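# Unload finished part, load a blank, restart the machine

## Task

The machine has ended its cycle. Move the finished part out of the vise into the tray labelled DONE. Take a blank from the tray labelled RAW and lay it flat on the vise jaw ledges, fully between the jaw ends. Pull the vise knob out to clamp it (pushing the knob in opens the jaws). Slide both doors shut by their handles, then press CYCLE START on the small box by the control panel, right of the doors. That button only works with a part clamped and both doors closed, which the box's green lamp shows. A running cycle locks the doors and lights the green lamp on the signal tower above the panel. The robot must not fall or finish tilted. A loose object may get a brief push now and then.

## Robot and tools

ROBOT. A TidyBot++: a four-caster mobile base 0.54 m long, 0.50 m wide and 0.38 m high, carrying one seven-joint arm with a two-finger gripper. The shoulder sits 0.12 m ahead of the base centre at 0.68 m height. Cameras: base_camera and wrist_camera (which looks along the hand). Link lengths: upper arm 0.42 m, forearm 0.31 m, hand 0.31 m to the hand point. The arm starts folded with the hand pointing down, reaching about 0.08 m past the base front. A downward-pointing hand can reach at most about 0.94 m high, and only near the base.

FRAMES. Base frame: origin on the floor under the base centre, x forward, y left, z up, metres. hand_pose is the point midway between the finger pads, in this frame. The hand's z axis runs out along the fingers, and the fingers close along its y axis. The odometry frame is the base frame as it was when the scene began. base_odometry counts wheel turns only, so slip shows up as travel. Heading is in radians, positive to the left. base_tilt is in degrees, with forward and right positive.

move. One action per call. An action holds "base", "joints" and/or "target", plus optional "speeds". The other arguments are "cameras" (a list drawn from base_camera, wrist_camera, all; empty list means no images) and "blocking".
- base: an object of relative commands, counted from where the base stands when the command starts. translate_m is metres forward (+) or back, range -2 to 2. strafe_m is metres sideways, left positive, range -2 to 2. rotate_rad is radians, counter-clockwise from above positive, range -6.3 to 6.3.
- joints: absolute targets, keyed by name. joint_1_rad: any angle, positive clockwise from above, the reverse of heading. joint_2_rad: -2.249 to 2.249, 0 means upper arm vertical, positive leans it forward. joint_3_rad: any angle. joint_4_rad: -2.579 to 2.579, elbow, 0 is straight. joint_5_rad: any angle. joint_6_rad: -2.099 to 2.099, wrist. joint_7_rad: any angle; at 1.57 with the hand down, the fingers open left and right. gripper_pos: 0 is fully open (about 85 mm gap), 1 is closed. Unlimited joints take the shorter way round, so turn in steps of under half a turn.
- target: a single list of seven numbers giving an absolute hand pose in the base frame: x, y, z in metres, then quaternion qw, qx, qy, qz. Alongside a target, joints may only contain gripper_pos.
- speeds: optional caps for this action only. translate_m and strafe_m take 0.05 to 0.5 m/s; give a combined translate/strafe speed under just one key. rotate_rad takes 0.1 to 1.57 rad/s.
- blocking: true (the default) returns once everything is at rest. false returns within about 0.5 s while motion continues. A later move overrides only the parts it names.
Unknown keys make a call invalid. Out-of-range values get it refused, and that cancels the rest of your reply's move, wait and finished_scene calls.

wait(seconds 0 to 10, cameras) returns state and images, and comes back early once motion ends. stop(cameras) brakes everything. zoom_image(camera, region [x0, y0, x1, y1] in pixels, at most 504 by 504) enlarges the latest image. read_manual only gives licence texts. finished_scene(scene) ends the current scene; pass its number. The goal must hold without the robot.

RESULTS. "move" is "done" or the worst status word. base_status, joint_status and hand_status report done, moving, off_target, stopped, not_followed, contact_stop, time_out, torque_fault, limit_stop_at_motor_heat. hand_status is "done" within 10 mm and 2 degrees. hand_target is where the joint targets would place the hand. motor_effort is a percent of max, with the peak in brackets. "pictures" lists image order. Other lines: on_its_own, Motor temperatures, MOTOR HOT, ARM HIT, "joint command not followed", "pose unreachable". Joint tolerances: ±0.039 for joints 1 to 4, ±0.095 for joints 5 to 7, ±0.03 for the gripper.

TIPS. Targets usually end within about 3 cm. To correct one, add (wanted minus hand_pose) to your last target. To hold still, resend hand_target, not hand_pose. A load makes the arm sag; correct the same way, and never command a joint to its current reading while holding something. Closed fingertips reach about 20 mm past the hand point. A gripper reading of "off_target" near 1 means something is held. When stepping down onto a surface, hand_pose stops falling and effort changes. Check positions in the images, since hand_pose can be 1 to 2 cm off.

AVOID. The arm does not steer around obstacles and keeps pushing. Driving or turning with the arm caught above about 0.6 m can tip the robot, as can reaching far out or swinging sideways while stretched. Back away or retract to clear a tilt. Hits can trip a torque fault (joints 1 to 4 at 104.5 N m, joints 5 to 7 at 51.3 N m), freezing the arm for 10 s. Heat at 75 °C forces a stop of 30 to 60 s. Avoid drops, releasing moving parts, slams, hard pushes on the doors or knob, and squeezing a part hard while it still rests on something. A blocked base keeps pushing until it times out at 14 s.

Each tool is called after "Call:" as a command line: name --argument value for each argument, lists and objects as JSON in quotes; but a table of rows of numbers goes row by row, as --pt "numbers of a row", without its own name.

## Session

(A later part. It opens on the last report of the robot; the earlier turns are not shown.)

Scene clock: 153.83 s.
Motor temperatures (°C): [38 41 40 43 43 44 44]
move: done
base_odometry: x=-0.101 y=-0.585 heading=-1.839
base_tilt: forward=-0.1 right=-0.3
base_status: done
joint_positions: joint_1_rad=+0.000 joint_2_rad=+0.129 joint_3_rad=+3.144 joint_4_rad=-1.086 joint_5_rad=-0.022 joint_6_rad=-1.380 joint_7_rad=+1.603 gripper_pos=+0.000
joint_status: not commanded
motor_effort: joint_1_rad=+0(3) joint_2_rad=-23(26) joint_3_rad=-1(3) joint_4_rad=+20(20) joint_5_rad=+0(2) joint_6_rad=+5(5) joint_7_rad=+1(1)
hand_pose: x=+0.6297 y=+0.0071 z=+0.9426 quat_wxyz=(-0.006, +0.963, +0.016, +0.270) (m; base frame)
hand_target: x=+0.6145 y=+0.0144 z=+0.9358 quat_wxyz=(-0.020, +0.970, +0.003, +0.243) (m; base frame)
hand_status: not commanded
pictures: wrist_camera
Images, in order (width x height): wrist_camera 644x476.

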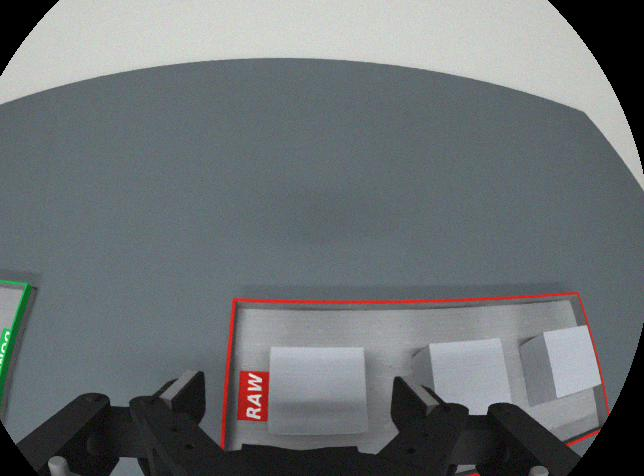

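Call:
move --base '{"rotate_rad": 0.03, "strafe_m": -0.03}' --joints '{"joint_2_rad": 0.09, "joint_4_rad": -1.30, "joint_6_rad": -1.15, "gripper_pos": 0.08}' --cameras '["wrist_camera"]'

Scene clock: 157.93 s.
Motor temperatures (°C): [38 41 40 43 43 44 44]
move: done
base_odometry: x=-0.130 y=-0.577 heading=-1.808
base_tilt: forward=-0.1 right=-0.3
base_status: done
joint_positions: joint_1_rad=+0.002 joint_2_rad=+0.110 joint_3_rad=+3.143 joint_4_rad=-1.276 joint_5_rad=-0.022 joint_6_rad=-1.208 joint_7_rad=+1.603 gripper_pos=+0.080
joint_status: all done
motor_effort: joint_1_rad=+0(4) joint_2_rad=-23(26) joint_3_rad=-1(2) joint_4_rad=+20(22) joint_5_rad=+0(1) joint_6_rad=+5(6) joint_7_rad=+0(1)
hand_pose: x=+0.6363 y=+0.0060 z=+0.8918 quat_wxyz=(-0.006, +0.963, +0.013, +0.270) (m; base frame)
hand_target: x=+0.6422 y=+0.0135 z=+0.9010 quat_wxyz=(-0.020, +0.955, -0.002, +0.296) (m; base frame)
hand_status: not commanded
pictures: wrist_camera
Images, in order (width x height): wrist_camera 644x476.

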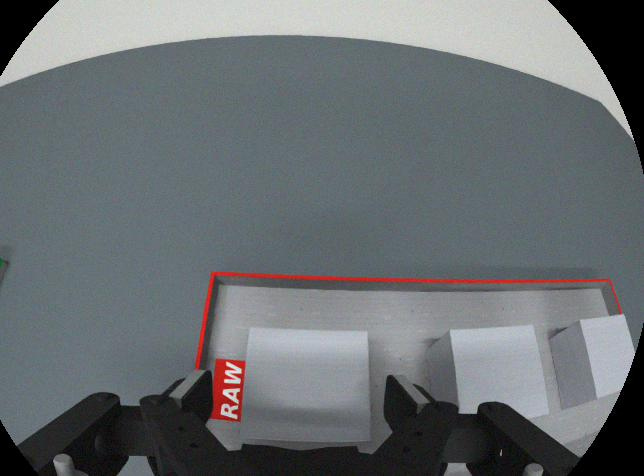

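Call:
move --base '{"strafe_m": -0.006}' --joints '{"joint_2_rad": 0.085, "joint_4_rad": -1.36, "joint_6_rad": -1.12}' --cameras '["wrist_camera"]'

Scene clock: 159.80 s.
Motor temperatures (°C): [38 41 40 43 43 44 44]
move: done
base_odometry: x=-0.135 y=-0.576 heading=-1.806
base_tilt: forward=-0.1 right=-0.3
base_status: done
joint_positions: joint_1_rad=+0.002 joint_2_rad=+0.103 joint_3_rad=+3.143 joint_4_rad=-1.338 joint_5_rad=-0.022 joint_6_rad=-1.177 joint_7_rad=+1.603 gripper_pos=+0.080
joint_status: all done
motor_effort: joint_1_rad=+0(3) joint_2_rad=-23(25) joint_3_rad=-1(3) joint_4_rad=+20(21) joint_5_rad=+0(1) joint_6_rad=+5(5) joint_7_rad=+1(1)
hand_pose: x=+0.6294 y=+0.0061 z=+0.8715 quat_wxyz=(-0.006, +0.966, +0.013, +0.259) (m; base frame)
hand_target: x=+0.6362 y=+0.0133 z=+0.8798 quat_wxyz=(-0.020, +0.959, -0.003, +0.284) (m; base frame)
hand_status: not commanded
pictures: wrist_camera
Images, in order (width x height): wrist_camera 644x476.

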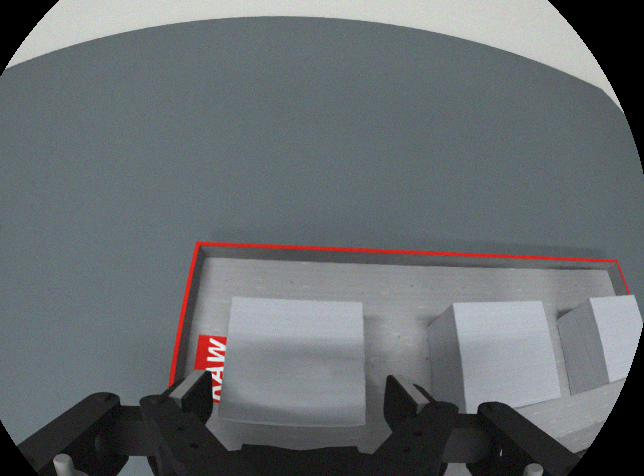

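Call:
move --joints '{"joint_2_rad": 0.085, "joint_4_rad": -1.415, "joint_6_rad": -1.075}' --cameras '["wrist_camera"]'

Scene clock: 160.90 s.
Motor temperatures (°C): [38 41 40 43 43 44 44]
move: done
base_odometry: x=-0.135 y=-0.576 heading=-1.806
base_tilt: forward=-0.1 right=-0.3
base_status: not commanded
joint_positions: joint_1_rad=+0.002 joint_2_rad=+0.100 joint_3_rad=+3.143 joint_4_rad=-1.394 joint_5_rad=-0.022 joint_6_rad=-1.131 joint_7_rad=+1.603 gripper_pos=+0.080
joint_status: all done
motor_effort: joint_1_rad=+0(0) joint_2_rad=-23(25) joint_3_rad=-1(1) joint_4_rad=+20(22) joint_5_rad=+0(1) joint_6_rad=+4(5) joint_7_rad=+0(1)
hand_pose: x=+0.6282 y=+0.0059 z=+0.8539 quat_wxyz=(-0.006, +0.967, +0.012, +0.255) (m; base frame)
hand_target: x=+0.6353 y=+0.0131 z=+0.8609 quat_wxyz=(-0.020, +0.960, -0.004, +0.279) (m; base frame)
hand_status: not commanded
pictures: wrist_camera
Images, in order (width x height): wrist_camera 644x476.

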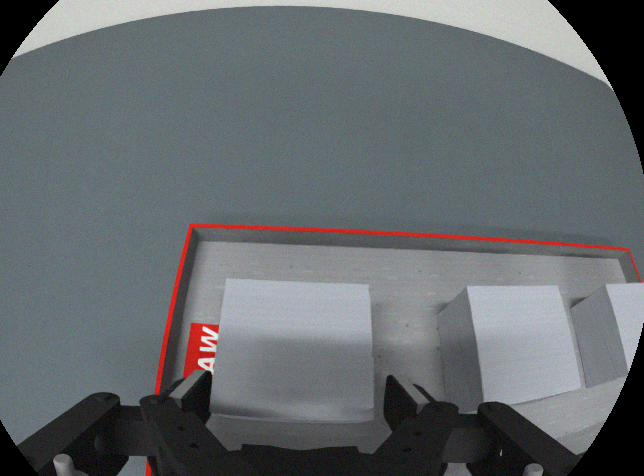

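Call:
move --joints '{"joint_2_rad": 0.087, "joint_4_rad": -1.432, "joint_6_rad": -1.065}' --cameras '[]'

Call:
move --joints '{"gripper_pos": 0.45}' --cameras '["wrist_camera"]'

Call:
move --joints '{"joint_2_rad": 0.087, "joint_4_rad": -1.36, "joint_6_rad": -1.13, "gripper_pos": 0.6}' --cameras '["wrist_camera"]'

Scene clock: 162.97 s.
Motor temperatures (°C): [38 41 40 43 43 44 44]
move: done
base_odometry: x=-0.135 y=-0.576 heading=-1.806
base_tilt: forward=-0.1 right=-0.3
base_status: not commanded
joint_positions: joint_1_rad=+0.002 joint_2_rad=+0.100 joint_3_rad=+3.143 joint_4_rad=-1.409 joint_5_rad=-0.022 joint_6_rad=-1.121 joint_7_rad=+1.603 gripper_pos=+0.080
joint_status: all done
motor_effort: joint_1_rad=+0(0) joint_2_rad=-23(24) joint_3_rad=-1(1) joint_4_rad=+21(22) joint_5_rad=+0(1) joint_6_rad=+4(5) joint_7_rad=+0(1)
hand_pose: x=+0.6272 y=+0.0059 z=+0.8482 quat_wxyz=(-0.006, +0.967, +0.012, +0.253) (m; base frame)
hand_target: x=+0.6342 y=+0.0130 z=+0.8534 quat_wxyz=(-0.020, +0.961, -0.004, +0.275) (m; base frame)
hand_status: not commanded
pictures: none
No camera images: "cameras" was empty.

Scene clock: 163.70 s.
Motor temperatures (°C): [38 41 40 43 43 44 44]
move: off_target
base_odometry: x=-0.135 y=-0.576 heading=-1.806
base_tilt: forward=-0.1 right=-0.3
base_status: not commanded
joint_positions: joint_1_rad=+0.002 joint_2_rad=+0.098 joint_3_rad=+3.143 joint_4_rad=-1.410 joint_5_rad=-0.022 joint_6_rad=-1.120 joint_7_rad=+1.603 gripper_pos=+0.292
joint_status: gripper_pos off_target (ended at +0.292, target +0.450)
motor_effort: joint_1_rad=+1(2) joint_2_rad=-23(24) joint_3_rad=+0(1) joint_4_rad=+20(23) joint_5_rad=+1(1) joint_6_rad=+5(7) joint_7_rad=+0(1)
hand_pose: x=+0.6268 y=+0.0059 z=+0.8492 quat_wxyz=(-0.006, +0.967, +0.012, +0.254) (m; base frame)
hand_target: x=+0.6342 y=+0.0130 z=+0.8534 quat_wxyz=(-0.020, +0.961, -0.004, +0.275) (m; base frame)
hand_status: not commanded
pictures: wrist_camera
Images, in order (width x height): wrist_camera 644x476.

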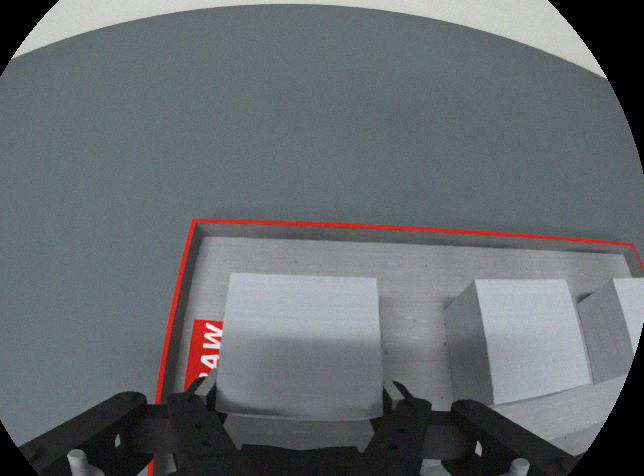

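Scene clock: 164.53 s.
Motor temperatures (°C): [38 41 40 43 43 44 44]
move: off_target
base_odometry: x=-0.135 y=-0.576 heading=-1.806
base_tilt: forward=-0.1 right=-0.3
base_status: not commanded
joint_positions: joint_1_rad=+0.002 joint_2_rad=+0.106 joint_3_rad=+3.143 joint_4_rad=-1.385 joint_5_rad=-0.022 joint_6_rad=-1.124 joint_7_rad=+1.603 gripper_pos=+0.292
joint_status: gripper_pos off_target (ended at +0.292, target +0.600); the others done
motor_effort: joint_1_rad=+0(1) joint_2_rad=-28(29) joint_3_rad=-1(1) joint_4_rad=+24(25) joint_5_rad=+0(1) joint_6_rad=+7(7) joint_7_rad=+1(1)
hand_pose: x=+0.6332 y=+0.0059 z=+0.8564 quat_wxyz=(-0.006, +0.965, +0.012, +0.260) (m; base frame)
hand_target: x=+0.6340 y=+0.0134 z=+0.8771 quat_wxyz=(-0.020, +0.960, -0.003, +0.278) (m; base frame)
hand_status: not commanded
pictures: wrist_camera
Images, in order (width x height): wrist_camera 644x476.

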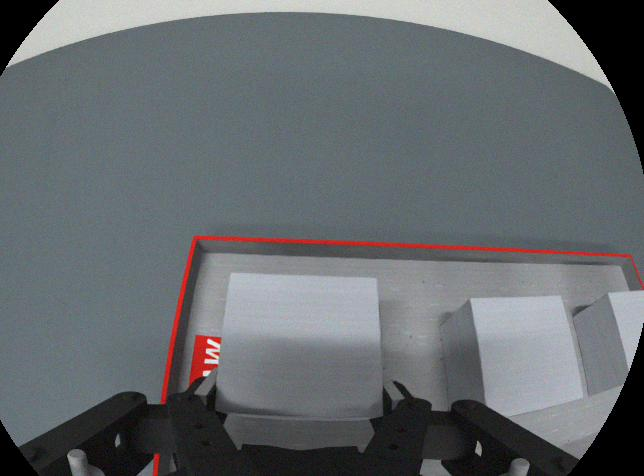

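Call:
move --joints '{"joint_2_rad": 0.05, "joint_4_rad": -1.15, "joint_6_rad": -1.40}' --cameras '["wrist_camera"]'

Call:
move --base '{"translate_m": -0.38}' --cameras '[]'

Call:
move --base '{"rotate_rad": -3.088}' --joints '{"joint_2_rad": -0.5, "joint_4_rad": -1.9, "joint_6_rad": -0.7}' --cameras '["wrist_camera"]'

Scene clock: 167.17 s.
Motor temperatures (°C): [38 41 40 43 43 44 44]
move: done
base_odometry: x=-0.135 y=-0.576 heading=-1.806
base_tilt: forward=-0.1 right=-0.3
base_status: not commanded
joint_positions: joint_1_rad=+0.002 joint_2_rad=+0.081 joint_3_rad=+3.143 joint_4_rad=-1.174 joint_5_rad=-0.022 joint_6_rad=-1.346 joint_7_rad=+1.603 gripper_pos=+0.292
joint_status: all done
motor_effort: joint_1_rad=+0(0) joint_2_rad=-26(29) joint_3_rad=-1(1) joint_4_rad=+24(27) joint_5_rad=+0(1) joint_6_rad=+7(8) joint_7_rad=+0(1)
hand_pose: x=+0.6120 y=+0.0065 z=+0.9319 quat_wxyz=(-0.006, +0.964, +0.015, +0.267) (m; base frame)
hand_target: x=+0.5934 y=+0.0144 z=+0.9495 quat_wxyz=(-0.020, +0.963, +0.002, +0.267) (m; base frame)
hand_status: not commanded
pictures: wrist_camera
Images, in order (width x height): wrist_camera 644x476.

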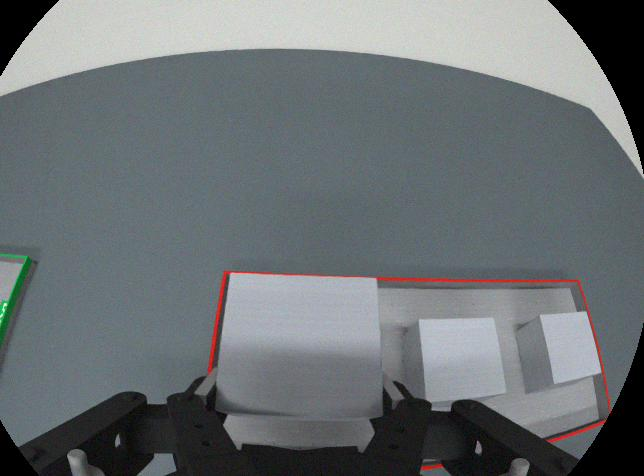

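Scene clock: 169.27 s.
Motor temperatures (°C): [38 41 40 43 43 44 44]
move: done
base_odometry: x=-0.047 y=-0.206 heading=-1.806
base_tilt: forward=-0.1 right=-0.3
base_status: done
joint_positions: joint_1_rad=+0.002 joint_2_rad=+0.069 joint_3_rad=+3.143 joint_4_rad=-1.173 joint_5_rad=-0.022 joint_6_rad=-1.357 joint_7_rad=+1.603 gripper_pos=+0.292
joint_status: not commanded
motor_effort: joint_1_rad=+0(2) joint_2_rad=-25(30) joint_3_rad=-1(2) joint_4_rad=+23(25) joint_5_rad=+0(1) joint_6_rad=+7(8) joint_7_rad=+1(1)
hand_pose: x=+0.6063 y=+0.0065 z=+0.9365 quat_wxyz=(-0.006, +0.963, +0.015, +0.268) (m; base frame)
hand_target: x=+0.5934 y=+0.0144 z=+0.9495 quat_wxyz=(-0.020, +0.963, +0.002, +0.267) (m; base frame)
hand_status: not commanded
pictures: none
No camera images: "cameras" was empty.

Scene clock: 172.57 s.
Motor temperatures (°C): [38 41 40 43 43 44 44]
move: done
base_odometry: x=-0.047 y=-0.206 heading=+1.390
base_tilt: forward=-0.1 right=-0.3
base_status: done
joint_positions: joint_1_rad=-0.001 joint_2_rad=-0.464 joint_3_rad=+3.143 joint_4_rad=-1.894 joint_5_rad=-0.022 joint_6_rad=-0.775 joint_7_rad=+1.603 gripper_pos=+0.292
joint_status: all done
motor_effort: joint_1_rad=+0(3) joint_2_rad=-7(26) joint_3_rad=+0(2) joint_4_rad=+26(28) joint_5_rad=+0(2) joint_6_rad=+11(11) joint_7_rad=+0(1)
hand_pose: x=+0.4927 y=+0.0061 z=+0.9176 quat_wxyz=(-0.003, +0.892, +0.011, +0.451) (m; base frame)
hand_target: x=+0.4957 y=+0.0101 z=+0.9475 quat_wxyz=(-0.019, +0.867, -0.006, +0.497) (m; base frame)
hand_status: not commanded
pictures: wrist_camera
Images, in order (width x height): wrist_camera 644x476.

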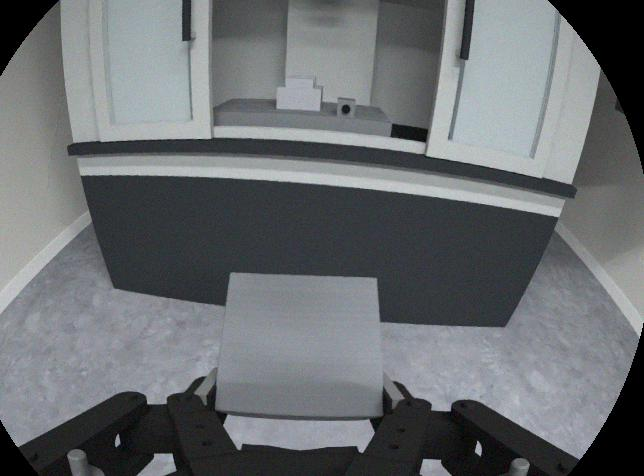

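Call:
move --base '{"translate_m": 0.61, "strafe_m": 0.12}' --joints '{"joint_2_rad": 0.30, "joint_4_rad": -0.50, "joint_6_rad": -1.76}' --speeds '{"translate_m": 0.35}' --cameras '["wrist_camera"]'

Scene clock: 176.17 s.
Motor temperatures (°C): [38 41 40 43 43 44 44]
move: done
base_odometry: x=-0.055 y=+0.416 heading=+1.389
base_tilt: forward=-0.1 right=-0.3
base_status: done
joint_positions: joint_1_rad=-0.001 joint_2_rad=+0.328 joint_3_rad=+3.143 joint_4_rad=-0.528 joint_5_rad=-0.022 joint_6_rad=-1.709 joint_7_rad=+1.603 gripper_pos=+0.292
joint_status: all done
motor_effort: joint_1_rad=+0(1) joint_2_rad=-32(37) joint_3_rad=-1(1) joint_4_rad=+20(29) joint_5_rad=+1(1) joint_6_rad=+7(12) joint_7_rad=+0(1)
hand_pose: x=+0.6618 y=+0.0084 z=+1.0252 quat_wxyz=(-0.005, +0.958, +0.020, +0.284) (m; base frame)
hand_target: x=+0.6396 y=+0.0142 z=+1.0429 quat_wxyz=(-0.018, +0.958, +0.010, +0.287) (m; base frame)
hand_status: not commanded
pictures: wrist_camera
Images, in order (width x height): wrist_camera 644x476.

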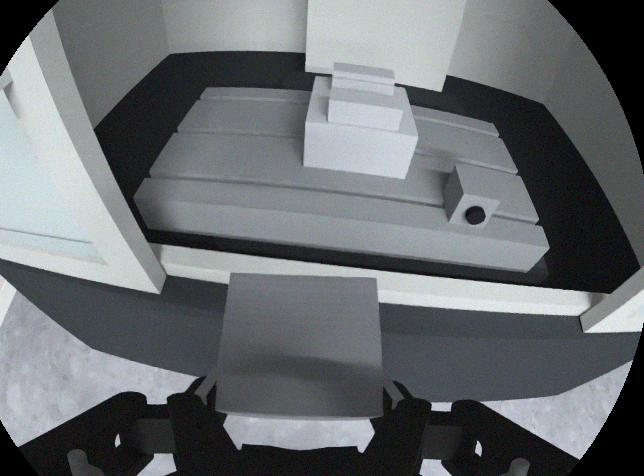

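Call:
move --base '{"translate_m": -0.045, "strafe_m": -0.06}' --cameras '["wrist_camera"]'

Scene clock: 179.03 s.
Motor temperatures (°C): [38 41 40 43 43 44 44]
move: done
base_odometry: x=-0.004 y=+0.361 heading=+1.389
base_tilt: forward=-0.1 right=-0.3
base_status: done
joint_positions: joint_1_rad=+0.005 joint_2_rad=+0.324 joint_3_rad=+3.143 joint_4_rad=-0.525 joint_5_rad=-0.022 joint_6_rad=-1.716 joint_7_rad=+1.603 gripper_pos=+0.292
joint_status: not commanded
motor_effort: joint_1_rad=+0(3) joint_2_rad=-32(36) joint_3_rad=-1(3) joint_4_rad=+20(21) joint_5_rad=+1(2) joint_6_rad=+7(8) joint_7_rad=+1(1)
hand_pose: x=+0.6586 y=+0.0051 z=+1.0275 quat_wxyz=(-0.004, +0.959, +0.018, +0.284) (m; base frame)
hand_target: x=+0.6396 y=+0.0142 z=+1.0429 quat_wxyz=(-0.018, +0.958, +0.010, +0.287) (m; base frame)
hand_status: not commanded
pictures: wrist_camera
Images, in order (width x height): wrist_camera 644x476.

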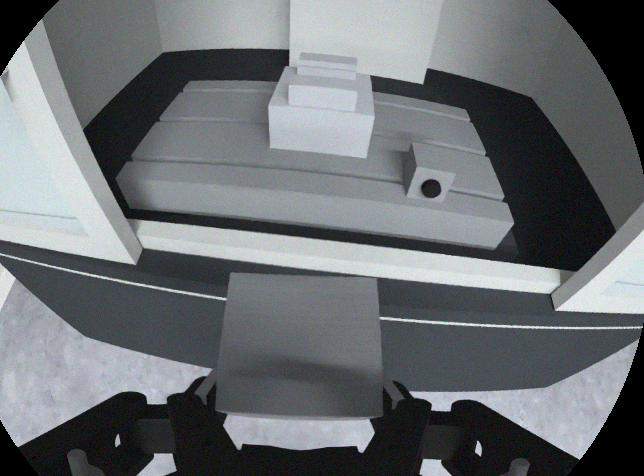

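Call:
move --base '{"rotate_rad": -0.028, "strafe_m": 0.025}' --cameras '["wrist_camera"]'

Scene clock: 180.90 s.
Motor temperatures (°C): [38 41 40 43 43 44 44]
move: done
base_odometry: x=-0.028 y=+0.365 heading=+1.361
base_tilt: forward=-0.1 right=-0.3
base_status: done
joint_positions: joint_1_rad=-0.001 joint_2_rad=+0.324 joint_3_rad=+3.143 joint_4_rad=-0.525 joint_5_rad=-0.022 joint_6_rad=-1.716 joint_7_rad=+1.603 gripper_pos=+0.292
joint_status: not commanded
motor_effort: joint_1_rad=+1(5) joint_2_rad=-32(35) joint_3_rad=-1(4) joint_4_rad=+20(21) joint_5_rad=+0(2) joint_6_rad=+7(8) joint_7_rad=+1(1)
hand_pose: x=+0.6587 y=+0.0081 z=+1.0275 quat_wxyz=(-0.005, +0.958, +0.020, +0.285) (m; base frame)
hand_target: x=+0.6396 y=+0.0142 z=+1.0429 quat_wxyz=(-0.018, +0.958, +0.010, +0.287) (m; base frame)
hand_status: not commanded
pictures: wrist_camera
Images, in order (width x height): wrist_camera 644x476.

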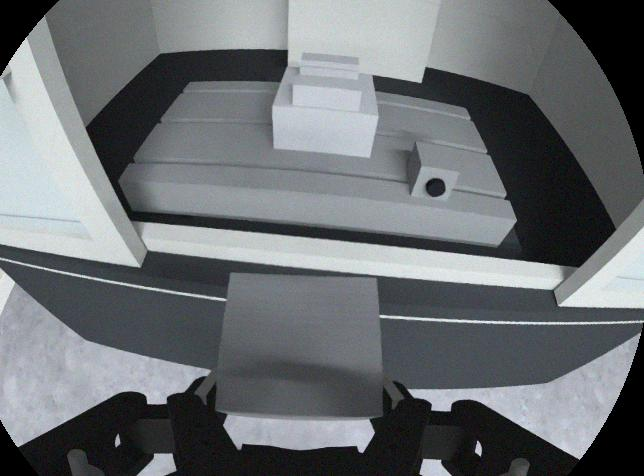

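Call:
move --base '{"rotate_rad": -0.012, "translate_m": 0.31, "strafe_m": -0.001}' --speeds '{"translate_m": 0.35}' --cameras '["wrist_camera"]'

Scene clock: 183.97 s.
Motor temperatures (°C): [38 41 39 43 43 44 44]
move: done
base_odometry: x=+0.037 y=+0.668 heading=+1.349
base_tilt: forward=-0.1 right=-0.3
base_status: done
joint_positions: joint_1_rad=+0.000 joint_2_rad=+0.327 joint_3_rad=+3.143 joint_4_rad=-0.524 joint_5_rad=-0.022 joint_6_rad=-1.718 joint_7_rad=+1.603 gripper_pos=+0.292
joint_status: not commanded
motor_effort: joint_1_rad=+0(3) joint_2_rad=-32(35) joint_3_rad=-1(2) joint_4_rad=+19(21) joint_5_rad=+0(1) joint_6_rad=+7(8) joint_7_rad=+0(1)
hand_pose: x=+0.6591 y=+0.0077 z=+1.0261 quat_wxyz=(-0.005, +0.959, +0.020, +0.283) (m; base frame)
hand_target: x=+0.6396 y=+0.0142 z=+1.0429 quat_wxyz=(-0.018, +0.958, +0.010, +0.287) (m; base frame)
hand_status: not commanded
pictures: wrist_camera
Images, in order (width x height): wrist_camera 644x476.

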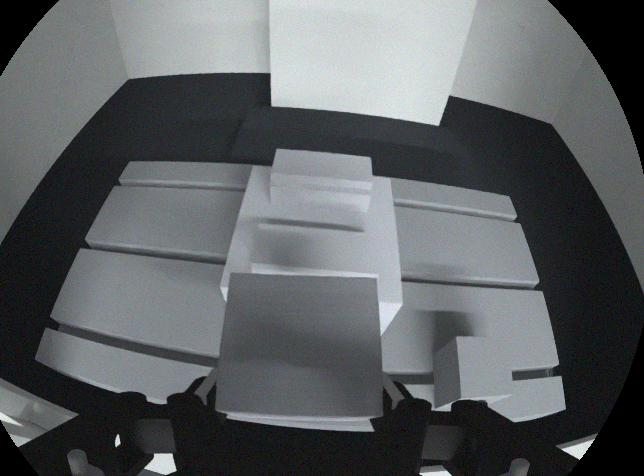

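Call:
move --base '{"translate_m": 0.085, "strafe_m": -0.006}' --speeds '{"translate_m": 0.3}' --cameras '[]'

Call:
move --joints '{"joint_2_rad": 0.41, "joint_4_rad": -0.43, "joint_6_rad": -1.80}' --cameras '["wrist_camera"]'

Scene clock: 187.27 s.
Motor temperatures (°C): [38 41 39 43 43 44 44]
move: done
base_odometry: x=+0.061 y=+0.750 heading=+1.349
base_tilt: forward=-0.1 right=-0.3
base_status: done
joint_positions: joint_1_rad=+0.000 joint_2_rad=+0.332 joint_3_rad=+3.143 joint_4_rad=-0.523 joint_5_rad=-0.022 joint_6_rad=-1.719 joint_7_rad=+1.603 gripper_pos=+0.292
joint_status: not commanded
motor_effort: joint_1_rad=+0(1) joint_2_rad=-32(37) joint_3_rad=-1(1) joint_4_rad=+19(21) joint_5_rad=+0(1) joint_6_rad=+7(8) joint_7_rad=+1(1)
hand_pose: x=+0.6608 y=+0.0077 z=+1.0232 quat_wxyz=(-0.005, +0.960, +0.020, +0.280) (m; base frame)
hand_target: x=+0.6396 y=+0.0142 z=+1.0429 quat_wxyz=(-0.018, +0.958, +0.010, +0.287) (m; base frame)
hand_status: not commanded
pictures: none
No camera images: "cameras" was empty.

Scene clock: 188.37 s.
Motor temperatures (°C): [38 41 39 43 43 44 44]
move: done
base_odometry: x=+0.061 y=+0.750 heading=+1.349
base_tilt: forward=-0.1 right=-0.3
base_status: not commanded
joint_positions: joint_1_rad=+0.000 joint_2_rad=+0.435 joint_3_rad=+3.143 joint_4_rad=-0.454 joint_5_rad=-0.022 joint_6_rad=-1.748 joint_7_rad=+1.603 gripper_pos=+0.292
joint_status: all done
motor_effort: joint_1_rad=+0(0) joint_2_rad=-36(40) joint_3_rad=-1(1) joint_4_rad=+21(22) joint_5_rad=+1(1) joint_6_rad=+6(8) joint_7_rad=+0(1)
hand_pose: x=+0.6910 y=+0.0077 z=+0.9887 quat_wxyz=(-0.006, +0.968, +0.020, +0.249) (m; base frame)
hand_target: x=+0.6703 y=+0.0141 z=+1.0048 quat_wxyz=(-0.018, +0.969, +0.009, +0.248) (m; base frame)
hand_status: not commanded
pictures: wrist_camera
Images, in order (width x height): wrist_camera 644x476.

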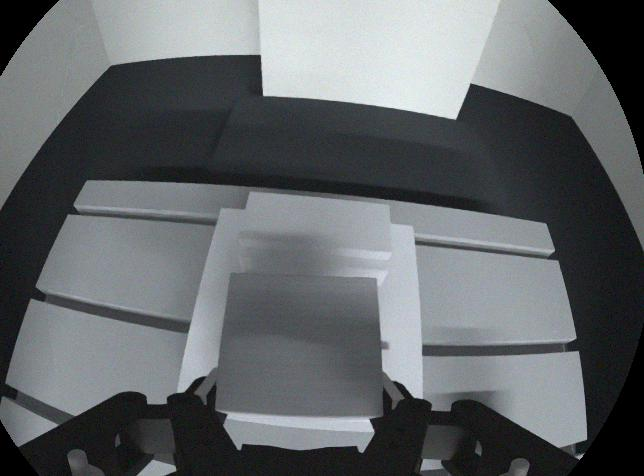

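Call:
move --base '{"translate_m": 0.036, "strafe_m": -0.005}' --speeds '{"translate_m": 0.15}' --cameras '["wrist_camera"]'

Scene clock: 190.17 s.
Motor temperatures (°C): [38 41 39 43 43 44 44]
move: done
base_odometry: x=+0.074 y=+0.784 heading=+1.350
base_tilt: forward=-0.1 right=-0.3
base_status: done
joint_positions: joint_1_rad=+0.000 joint_2_rad=+0.444 joint_3_rad=+3.143 joint_4_rad=-0.453 joint_5_rad=-0.022 joint_6_rad=-1.755 joint_7_rad=+1.603 gripper_pos=+0.292
joint_status: not commanded
motor_effort: joint_1_rad=+0(2) joint_2_rad=-36(41) joint_3_rad=-1(2) joint_4_rad=+20(21) joint_5_rad=+0(1) joint_6_rad=+6(8) joint_7_rad=+0(1)
hand_pose: x=+0.6918 y=+0.0077 z=+0.9830 quat_wxyz=(-0.006, +0.970, +0.020, +0.242) (m; base frame)
hand_target: x=+0.6703 y=+0.0141 z=+1.0048 quat_wxyz=(-0.018, +0.969, +0.009, +0.248) (m; base frame)
hand_status: not commanded
pictures: wrist_camera
Images, in order (width x height): wrist_camera 644x476.

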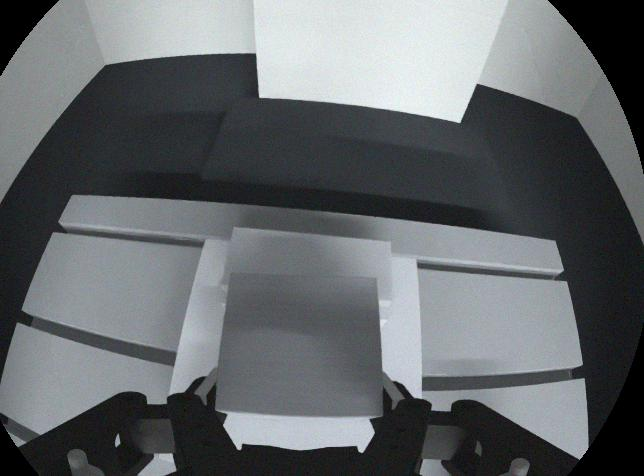

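Call:
move --joints '{"joint_2_rad": 0.435, "joint_4_rad": -0.43, "joint_6_rad": -1.76}' --cameras '["wrist_camera"]'

Call:
move --joints '{"joint_2_rad": 0.45, "joint_4_rad": -0.435, "joint_6_rad": -1.74}' --cameras '["wrist_camera"]'

Scene clock: 191.80 s.
Motor temperatures (°C): [38 41 39 43 43 44 44]
move: done
base_odometry: x=+0.074 y=+0.784 heading=+1.350
base_tilt: forward=-0.1 right=-0.3
base_status: not commanded
joint_positions: joint_1_rad=+0.000 joint_2_rad=+0.450 joint_3_rad=+3.143 joint_4_rad=-0.453 joint_5_rad=-0.022 joint_6_rad=-1.755 joint_7_rad=+1.603 gripper_pos=+0.292
joint_status: all done
motor_effort: joint_1_rad=+0(1) joint_2_rad=-36(38) joint_3_rad=-1(1) joint_4_rad=+19(21) joint_5_rad=+0(1) joint_6_rad=+6(6) joint_7_rad=+1(1)
hand_pose: x=+0.6937 y=+0.0077 z=+0.9798 quat_wxyz=(-0.006, +0.971, +0.020, +0.240) (m; base frame)
hand_target: x=+0.6891 y=+0.0142 z=+0.9968 quat_wxyz=(-0.019, +0.967, +0.009, +0.255) (m; base frame)
hand_status: not commanded
pictures: wrist_camera
Images, in order (width x height): wrist_camera 644x476.

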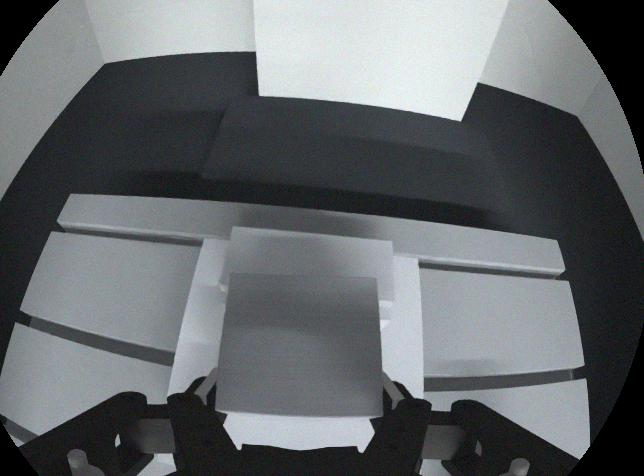

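Scene clock: 192.33 s.
Motor temperatures (°C): [38 41 39 43 43 44 44]
move: done
base_odometry: x=+0.074 y=+0.784 heading=+1.350
base_tilt: forward=-0.1 right=-0.3
base_status: not commanded
joint_positions: joint_1_rad=+0.000 joint_2_rad=+0.451 joint_3_rad=+3.143 joint_4_rad=-0.452 joint_5_rad=-0.022 joint_6_rad=-1.754 joint_7_rad=+1.603 gripper_pos=+0.292
joint_status: all done
motor_effort: joint_1_rad=+0(0) joint_2_rad=-34(37) joint_3_rad=-1(1) joint_4_rad=+19(20) joint_5_rad=+1(1) joint_6_rad=+6(6) joint_7_rad=+0(1)
hand_pose: x=+0.6940 y=+0.0077 z=+0.9797 quat_wxyz=(-0.006, +0.971, +0.020, +0.240) (m; base frame)
hand_target: x=+0.6989 y=+0.0142 z=+0.9893 quat_wxyz=(-0.019, +0.967, +0.009, +0.255) (m; base frame)
hand_status: not commanded
pictures: wrist_camera
Images, in order (width x height): wrist_camera 644x476.

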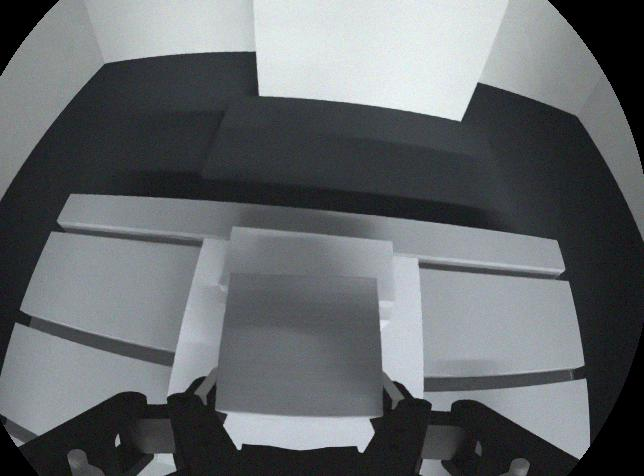

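Call:
move --joints '{"joint_2_rad": 0.46, "joint_4_rad": -0.44, "joint_6_rad": -1.72}' --base '{"translate_m": 0.005}' --cameras '[]'

Call:
move --base '{"translate_m": 0.005}' --cameras '["wrist_camera"]'

Scene clock: 193.53 s.
Motor temperatures (°C): [38 41 39 43 43 44 44]
move: done
base_odometry: x=+0.075 y=+0.789 heading=+1.350
base_tilt: forward=-0.1 right=-0.3
base_status: done
joint_positions: joint_1_rad=+0.000 joint_2_rad=+0.454 joint_3_rad=+3.143 joint_4_rad=-0.452 joint_5_rad=-0.022 joint_6_rad=-1.753 joint_7_rad=+1.603 gripper_pos=+0.292
joint_status: all done
motor_effort: joint_1_rad=+1(3) joint_2_rad=-32(36) joint_3_rad=-1(2) joint_4_rad=+18(19) joint_5_rad=+0(1) joint_6_rad=+8(9) joint_7_rad=+1(1)
hand_pose: x=+0.6954 y=+0.0077 z=+0.9783 quat_wxyz=(-0.006, +0.971, +0.020, +0.239) (m; base frame)
hand_target: x=+0.7070 y=+0.0143 z=+0.9846 quat_wxyz=(-0.019, +0.966, +0.008, +0.258) (m; base frame)
hand_status: not commanded
pictures: none
No camera images: "cameras" was empty.

Scene clock: 194.17 s.
Motor temperatures (°C): [38 41 39 43 43 44 44]
move: done
base_odometry: x=+0.076 y=+0.794 heading=+1.350
base_tilt: forward=-0.1 right=-0.3
base_status: done
joint_positions: joint_1_rad=+0.000 joint_2_rad=+0.451 joint_3_rad=+3.143 joint_4_rad=-0.451 joint_5_rad=-0.022 joint_6_rad=-1.766 joint_7_rad=+1.603 gripper_pos=+0.292
joint_status: not commanded
motor_effort: joint_1_rad=+0(2) joint_2_rad=-30(36) joint_3_rad=-1(1) joint_4_rad=+20(21) joint_5_rad=+0(1) joint_6_rad=+14(19) joint_7_rad=+1(2)
hand_pose: x=+0.6910 y=+0.0077 z=+0.9788 quat_wxyz=(-0.006, +0.972, +0.020, +0.235) (m; base frame)
hand_target: x=+0.7070 y=+0.0143 z=+0.9846 quat_wxyz=(-0.019, +0.966, +0.008, +0.258) (m; base frame)
hand_status: not commanded
pictures: wrist_camera
Images, in order (width x height): wrist_camera 644x476.

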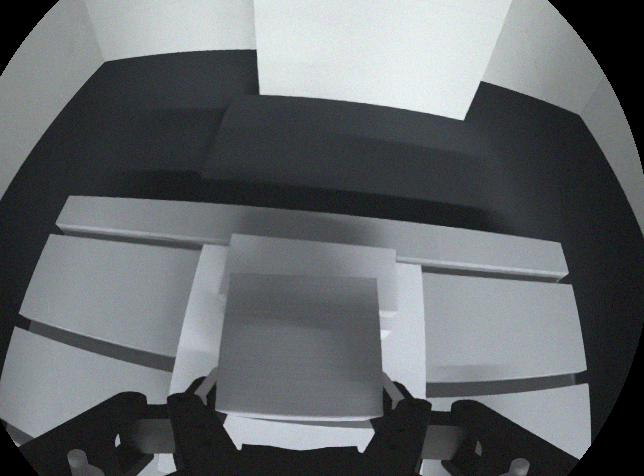

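Call:
move --base '{"translate_m": -0.005}' --cameras '[]'

Call:
move --base '{"translate_m": -0.004}' --cameras '[]'

Call:
move --base '{"translate_m": -0.004}' --cameras '["wrist_camera"]'

Scene clock: 196.63 s.
Motor temperatures (°C): [38 41 39 43 43 44 44]
move: done
base_odometry: x=+0.075 y=+0.789 heading=+1.350
base_tilt: forward=-0.1 right=-0.3
base_status: done
joint_positions: joint_1_rad=+0.000 joint_2_rad=+0.455 joint_3_rad=+3.143 joint_4_rad=-0.450 joint_5_rad=-0.022 joint_6_rad=-1.753 joint_7_rad=+1.603 gripper_pos=+0.292
joint_status: not commanded
motor_effort: joint_1_rad=+1(1) joint_2_rad=-31(35) joint_3_rad=-1(2) joint_4_rad=+20(22) joint_5_rad=+1(1) joint_6_rad=+12(16) joint_7_rad=+1(1)
hand_pose: x=+0.6959 y=+0.0077 z=+0.9784 quat_wxyz=(-0.006, +0.971, +0.020, +0.240) (m; base frame)
hand_target: x=+0.7070 y=+0.0143 z=+0.9846 quat_wxyz=(-0.019, +0.966, +0.008, +0.258) (m; base frame)
hand_status: not commanded
pictures: none
No camera images: "cameras" was empty.

Scene clock: 197.23 s.
Motor temperatures (°C): [38 41 39 43 43 44 44]
move: done
base_odometry: x=+0.074 y=+0.785 heading=+1.350
base_tilt: forward=-0.1 right=-0.3
base_status: done
joint_positions: joint_1_rad=+0.000 joint_2_rad=+0.461 joint_3_rad=+3.143 joint_4_rad=-0.449 joint_5_rad=-0.022 joint_6_rad=-1.745 joint_7_rad=+1.603 gripper_pos=+0.292
joint_status: not commanded
motor_effort: joint_1_rad=+1(1) joint_2_rad=-32(36) joint_3_rad=-1(2) joint_4_rad=+20(21) joint_5_rad=+0(1) joint_6_rad=+10(14) joint_7_rad=+1(1)
hand_pose: x=+0.6999 y=+0.0078 z=+0.9764 quat_wxyz=(-0.006, +0.970, +0.020, +0.241) (m; base frame)
hand_target: x=+0.7070 y=+0.0143 z=+0.9846 quat_wxyz=(-0.019, +0.966, +0.008, +0.258) (m; base frame)
hand_status: not commanded
pictures: none
No camera images: "cameras" was empty.

Scene clock: 197.83 s.
Motor temperatures (°C): [38 41 39 43 43 44 44]
move: done
base_odometry: x=+0.073 y=+0.781 heading=+1.351
base_tilt: forward=-0.1 right=-0.3
base_status: done
joint_positions: joint_1_rad=+0.000 joint_2_rad=+0.467 joint_3_rad=+3.143 joint_4_rad=-0.449 joint_5_rad=-0.022 joint_6_rad=-1.737 joint_7_rad=+1.603 gripper_pos=+0.292
joint_status: not commanded
motor_effort: joint_1_rad=+1(2) joint_2_rad=-33(37) joint_3_rad=-1(2) joint_4_rad=+19(21) joint_5_rad=+0(1) joint_6_rad=+9(13) joint_7_rad=+1(1)
hand_pose: x=+0.7038 y=+0.0078 z=+0.9745 quat_wxyz=(-0.006, +0.970, +0.020, +0.242) (m; base frame)
hand_target: x=+0.7070 y=+0.0143 z=+0.9846 quat_wxyz=(-0.019, +0.966, +0.008, +0.258) (m; base frame)
hand_status: not commanded
pictures: wrist_camera
Images, in order (width x height): wrist_camera 644x476.

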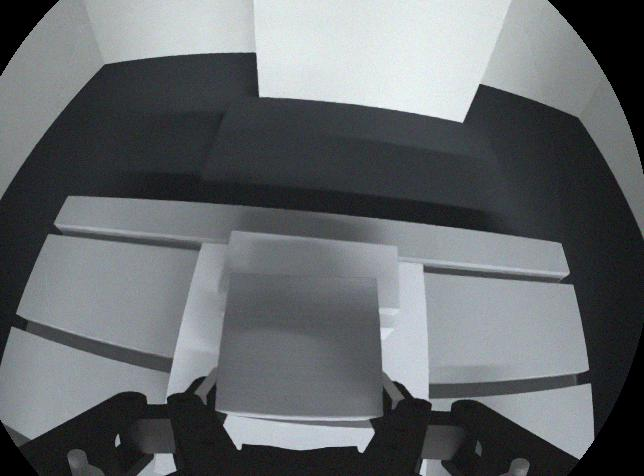

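Call:
move --joints '{"joint_2_rad": 0.485, "joint_4_rad": -0.44, "joint_6_rad": -1.70}' --cameras '["wrist_camera"]'

Scene clock: 198.87 s.
Motor temperatures (°C): [38 41 39 43 43 44 44]
move: done
base_odometry: x=+0.073 y=+0.781 heading=+1.351
base_tilt: forward=-0.1 right=-0.3
base_status: not commanded
joint_positions: joint_1_rad=+0.000 joint_2_rad=+0.467 joint_3_rad=+3.143 joint_4_rad=-0.448 joint_5_rad=-0.022 joint_6_rad=-1.737 joint_7_rad=+1.603 gripper_pos=+0.292
joint_status: all done
motor_effort: joint_1_rad=+1(1) joint_2_rad=-30(34) joint_3_rad=-1(1) joint_4_rad=+18(20) joint_5_rad=+0(1) joint_6_rad=+11(11) joint_7_rad=+1(1)
hand_pose: x=+0.7041 y=+0.0078 z=+0.9742 quat_wxyz=(-0.006, +0.970, +0.020, +0.242) (m; base frame)
hand_target: x=+0.7198 y=+0.0143 z=+0.9728 quat_wxyz=(-0.019, +0.967, +0.008, +0.255) (m; base frame)
hand_status: not commanded
pictures: wrist_camera
Images, in order (width x height): wrist_camera 644x476.

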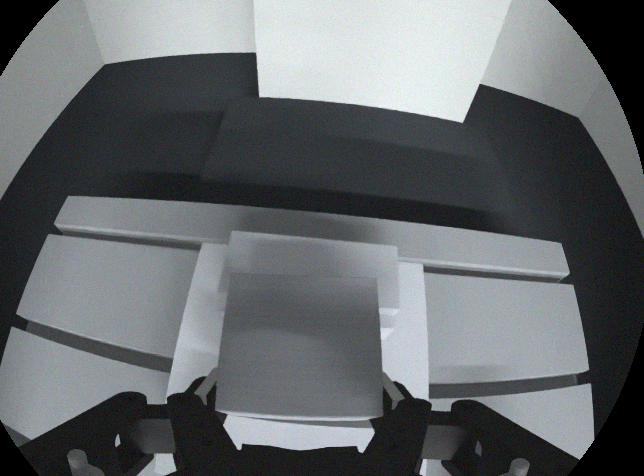

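Call:
move --base '{"translate_m": -0.015}' --speeds '{"translate_m": 0.1}' --cameras '[]'

Call:
move --base '{"translate_m": -0.008}' --speeds '{"translate_m": 0.1}' --cameras '["wrist_camera"]'

Scene clock: 200.57 s.
Motor temperatures (°C): [38 41 39 43 43 44 44]
move: done
base_odometry: x=+0.069 y=+0.766 heading=+1.351
base_tilt: forward=-0.1 right=-0.3
base_status: done
joint_positions: joint_1_rad=+0.000 joint_2_rad=+0.485 joint_3_rad=+3.143 joint_4_rad=-0.444 joint_5_rad=-0.022 joint_6_rad=-1.705 joint_7_rad=+1.603 gripper_pos=+0.292
joint_status: not commanded
motor_effort: joint_1_rad=-1(2) joint_2_rad=-34(37) joint_3_rad=-2(3) joint_4_rad=+17(18) joint_5_rad=+0(1) joint_6_rad=+6(11) joint_7_rad=+1(1)
hand_pose: x=+0.7184 y=+0.0078 z=+0.9699 quat_wxyz=(-0.006, +0.968, +0.020, +0.251) (m; base frame)
hand_target: x=+0.7198 y=+0.0143 z=+0.9728 quat_wxyz=(-0.019, +0.967, +0.008, +0.255) (m; base frame)
hand_status: not commanded
pictures: none
No camera images: "cameras" was empty.

Scene clock: 201.20 s.
Motor temperatures (°C): [38 41 39 43 43 44 44]
move: done
base_odometry: x=+0.067 y=+0.758 heading=+1.351
base_tilt: forward=-0.1 right=-0.3
base_status: done
joint_positions: joint_1_rad=+0.001 joint_2_rad=+0.493 joint_3_rad=+3.143 joint_4_rad=-0.440 joint_5_rad=-0.022 joint_6_rad=-1.687 joint_7_rad=+1.603 gripper_pos=+0.292
joint_status: not commanded
motor_effort: joint_1_rad=-1(3) joint_2_rad=-35(39) joint_3_rad=-2(4) joint_4_rad=+17(18) joint_5_rad=+0(3) joint_6_rad=+2(6) joint_7_rad=+1(2)
hand_pose: x=+0.7258 y=+0.0072 z=+0.9698 quat_wxyz=(-0.005, +0.966, +0.019, +0.258) (m; base frame)
hand_target: x=+0.7198 y=+0.0143 z=+0.9728 quat_wxyz=(-0.019, +0.967, +0.008, +0.255) (m; base frame)
hand_status: not commanded
pictures: wrist_camera
Images, in order (width x height): wrist_camera 644x476.

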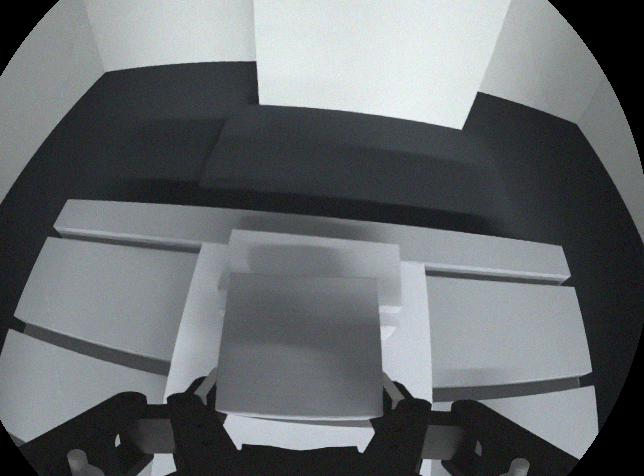

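Call:
move --joints '{"gripper_pos": 0.2}' --cameras '["wrist_camera"]'

Call:
move --joints '{"gripper_pos": 0.0}' --cameras '["wrist_camera"]'

Scene clock: 203.13 s.
Motor temperatures (°C): [38 41 39 43 43 44 44]
move: done
base_odometry: x=+0.067 y=+0.758 heading=+1.351
base_tilt: forward=-0.1 right=-0.3
base_status: not commanded
joint_positions: joint_1_rad=+0.001 joint_2_rad=+0.493 joint_3_rad=+3.143 joint_4_rad=-0.440 joint_5_rad=-0.022 joint_6_rad=-1.687 joint_7_rad=+1.603 gripper_pos=+0.200
joint_status: all done
motor_effort: joint_1_rad=+0(1) joint_2_rad=-34(40) joint_3_rad=-1(2) joint_4_rad=+17(19) joint_5_rad=+1(1) joint_6_rad=+4(5) joint_7_rad=+0(1)
hand_pose: x=+0.7258 y=+0.0072 z=+0.9696 quat_wxyz=(-0.005, +0.966, +0.019, +0.258) (m; base frame)
hand_target: x=+0.7198 y=+0.0143 z=+0.9728 quat_wxyz=(-0.019, +0.967, +0.008, +0.255) (m; base frame)
hand_status: not commanded
pictures: wrist_camera
Images, in order (width x height): wrist_camera 644x476.

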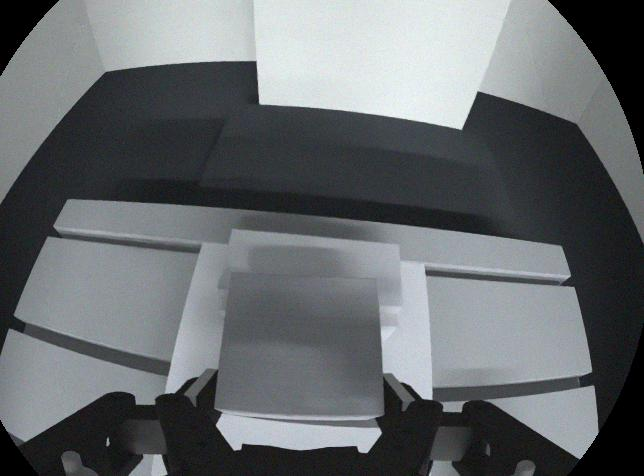

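Scene clock: 203.77 s.
Motor temperatures (°C): [38 41 39 43 43 44 44]
move: done
base_odometry: x=+0.067 y=+0.758 heading=+1.351
base_tilt: forward=-0.1 right=-0.3
base_status: not commanded
joint_positions: joint_1_rad=+0.001 joint_2_rad=+0.493 joint_3_rad=+3.143 joint_4_rad=-0.440 joint_5_rad=-0.022 joint_6_rad=-1.687 joint_7_rad=+1.603 gripper_pos=+0.000
joint_status: all done
motor_effort: joint_1_rad=+0(0) joint_2_rad=-34(35) joint_3_rad=-1(1) joint_4_rad=+17(18) joint_5_rad=+0(1) joint_6_rad=+5(5) joint_7_rad=+0(1)
hand_pose: x=+0.7258 y=+0.0072 z=+0.9696 quat_wxyz=(-0.005, +0.966, +0.019, +0.258) (m; base frame)
hand_target: x=+0.7198 y=+0.0143 z=+0.9728 quat_wxyz=(-0.019, +0.967, +0.008, +0.255) (m; base frame)
hand_status: not commanded
pictures: wrist_camera
Images, in order (width x height): wrist_camera 644x476.

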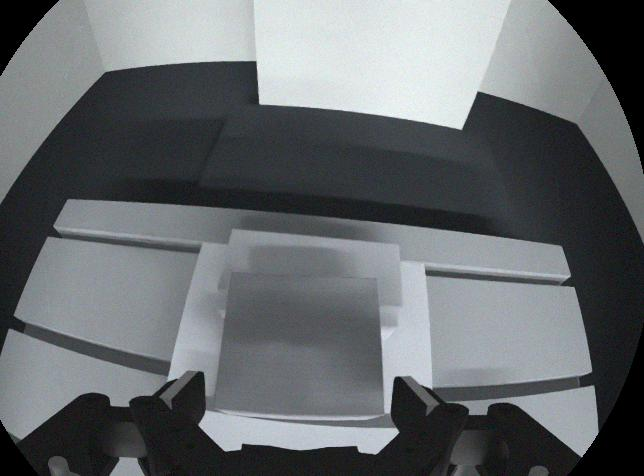

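Call:
move --joints '{"joint_2_rad": 0.38, "joint_4_rad": -0.46, "joint_6_rad": -1.70}' --cameras '[]'

Call:
move --base '{"translate_m": -0.13}' --cameras '["wrist_camera"]'

Call:
zoom_image --camera "wrist_camera" --region '[200, 120, 520, 440]'

Scene clock: 205.67 s.
Motor temperatures (°C): [38 41 39 43 43 44 44]
move: done
base_odometry: x=+0.067 y=+0.758 heading=+1.351
base_tilt: forward=-0.1 right=-0.3
base_status: not commanded
joint_positions: joint_1_rad=+0.001 joint_2_rad=+0.380 joint_3_rad=+3.143 joint_4_rad=-0.443 joint_5_rad=-0.022 joint_6_rad=-1.687 joint_7_rad=+1.603 gripper_pos=+0.000
joint_status: all done
motor_effort: joint_1_rad=+0(1) joint_2_rad=-30(38) joint_3_rad=-1(1) joint_4_rad=+16(19) joint_5_rad=+0(1) joint_6_rad=+5(5) joint_7_rad=+0(1)
hand_pose: x=+0.6894 y=+0.0072 z=+1.0348 quat_wxyz=(-0.004, +0.950, +0.019, +0.310) (m; base frame)
hand_target: x=+0.6851 y=+0.0143 z=+1.0260 quat_wxyz=(-0.019, +0.955, +0.009, +0.296) (m; base frame)
hand_status: not commanded
pictures: none
No camera images: "cameras" was empty.

Scene clock: 207.03 s.
Motor temperatures (°C): [38 41 39 43 43 44 44]
move: done
base_odometry: x=+0.039 y=+0.631 heading=+1.351
base_tilt: forward=-0.1 right=-0.3
base_status: done
joint_positions: joint_1_rad=+0.001 joint_2_rad=+0.375 joint_3_rad=+3.143 joint_4_rad=-0.443 joint_5_rad=-0.022 joint_6_rad=-1.687 joint_7_rad=+1.603 gripper_pos=+0.000
joint_status: not commanded
motor_effort: joint_1_rad=+0(2) joint_2_rad=-29(35) joint_3_rad=-1(2) joint_4_rad=+16(17) joint_5_rad=+1(1) joint_6_rad=+5(6) joint_7_rad=+1(1)
hand_pose: x=+0.6873 y=+0.0073 z=+1.0381 quat_wxyz=(-0.004, +0.950, +0.019, +0.313) (m; base frame)
hand_target: x=+0.6851 y=+0.0143 z=+1.0260 quat_wxyz=(-0.019, +0.955, +0.009, +0.296) (m; base frame)
hand_status: not commanded
pictures: wrist_camera
Images, in order (width x height): wrist_camera 644x476.

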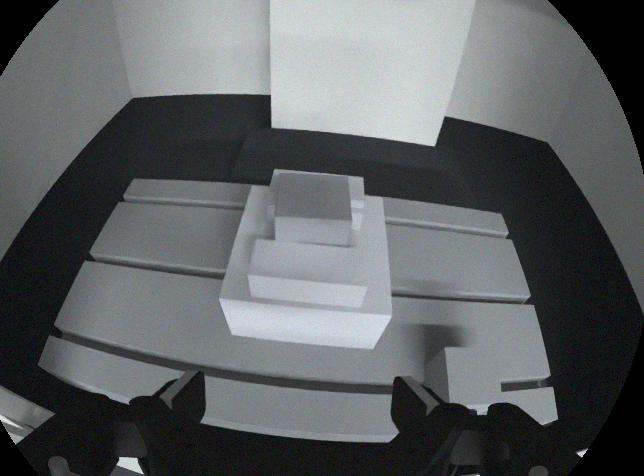

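Scaled by 1.575.

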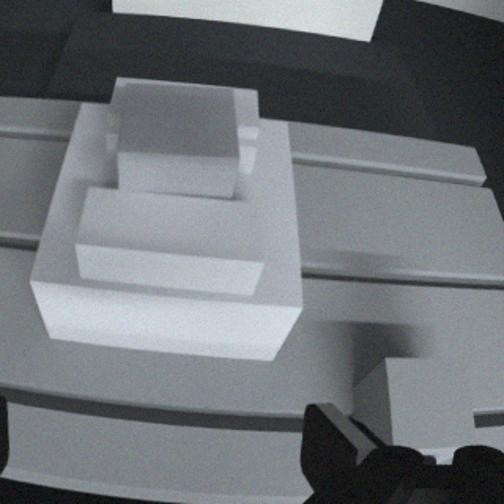

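Call:
move --base '{"translate_m": -0.10, "strafe_m": -0.162}' --cameras '[]'

Call:
move --joints '{"joint_2_rad": -0.006, "joint_4_rad": -1.47, "joint_6_rad": -1.28, "gripper_pos": 0.2}' --cameras '["wrist_camera"]'

Scene clock: 209.83 s.
Motor temperatures (°C): [38 41 39 43 43 44 44]
move: done
base_odometry: x=+0.175 y=+0.498 heading=+1.351
base_tilt: forward=-0.1 right=-0.3
base_status: done
joint_positions: joint_1_rad=+0.007 joint_2_rad=+0.376 joint_3_rad=+3.143 joint_4_rad=-0.443 joint_5_rad=-0.022 joint_6_rad=-1.687 joint_7_rad=+1.603 gripper_pos=+0.000
joint_status: not commanded
motor_effort: joint_1_rad=+0(4) joint_2_rad=-29(32) joint_3_rad=-1(2) joint_4_rad=+16(17) joint_5_rad=+0(1) joint_6_rad=+5(6) joint_7_rad=+0(1)
hand_pose: x=+0.6879 y=+0.0039 z=+1.0372 quat_wxyz=(-0.003, +0.950, +0.017, +0.312) (m; base frame)
hand_target: x=+0.6851 y=+0.0143 z=+1.0260 quat_wxyz=(-0.019, +0.955, +0.009, +0.296) (m; base frame)
hand_status: not commanded
pictures: none
No camera images: "cameras" was empty.

Scene clock: 212.13 s.
Motor temperatures (°C): [38 41 39 43 43 44 44]
move: done
base_odometry: x=+0.175 y=+0.498 heading=+1.351
base_tilt: forward=-0.1 right=-0.3
base_status: not commanded
joint_positions: joint_1_rad=+0.007 joint_2_rad=+0.014 joint_3_rad=+3.143 joint_4_rad=-1.444 joint_5_rad=-0.022 joint_6_rad=-1.341 joint_7_rad=+1.603 gripper_pos=+0.200
joint_status: all done
motor_effort: joint_1_rad=+0(0) joint_2_rad=-19(31) joint_3_rad=+0(1) joint_4_rad=+20(21) joint_5_rad=+0(1) joint_6_rad=+3(6) joint_7_rad=+1(1)
hand_pose: x=+0.5420 y=+0.0047 z=+0.8448 quat_wxyz=(-0.007, +0.985, +0.012, +0.171) (m; base frame)
hand_target: x=+0.5495 y=+0.0140 z=+0.8493 quat_wxyz=(-0.020, +0.980, -0.001, +0.197) (m; base frame)
hand_status: not commanded
pictures: wrist_camera
Images, in order (width x height): wrist_camera 644x476.

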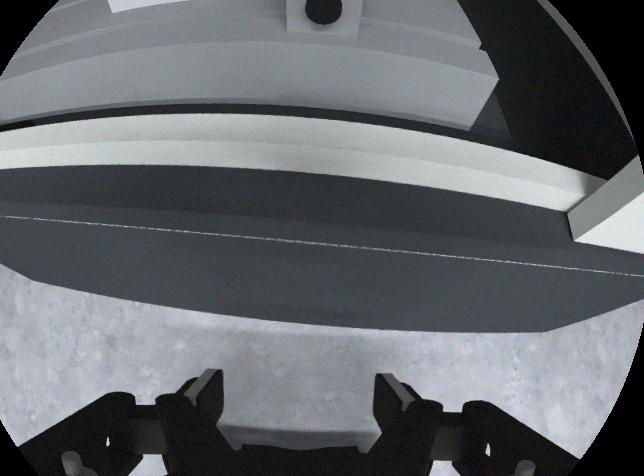

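Call:
move --base '{"translate_m": 0.15, "strafe_m": -0.002}' --joints '{"joint_1_rad": 0.0, "joint_2_rad": -0.006, "joint_4_rad": -1.47, "joint_6_rad": -1.18}' --cameras '["wrist_camera"]'

Scene clock: 214.27 s.
Motor temperatures (°C): [38 41 39 43 43 44 44]
move: done
base_odometry: x=+0.210 y=+0.644 heading=+1.351
base_tilt: forward=-0.1 right=-0.3
base_status: done
joint_positions: joint_1_rad=+0.007 joint_2_rad=+0.005 joint_3_rad=+3.143 joint_4_rad=-1.450 joint_5_rad=-0.022 joint_6_rad=-1.223 joint_7_rad=+1.603 gripper_pos=+0.200
joint_status: all done
motor_effort: joint_1_rad=+0(1) joint_2_rad=-19(23) joint_3_rad=-1(1) joint_4_rad=+20(22) joint_5_rad=+0(1) joint_6_rad=+4(5) joint_7_rad=+1(1)
hand_pose: x=+0.5728 y=+0.0042 z=+0.8606 quat_wxyz=(-0.006, +0.973, +0.011, +0.230) (m; base frame)
hand_target: x=+0.5776 y=+0.0136 z=+0.8628 quat_wxyz=(-0.020, +0.969, -0.002, +0.246) (m; base frame)
hand_status: not commanded
pictures: wrist_camera
Images, in order (width x height): wrist_camera 644x476.

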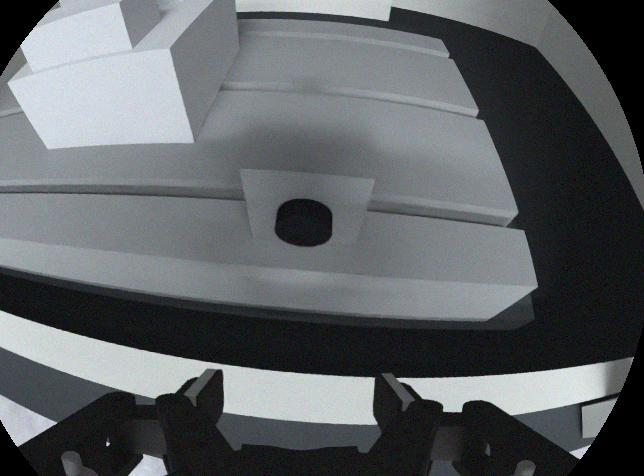

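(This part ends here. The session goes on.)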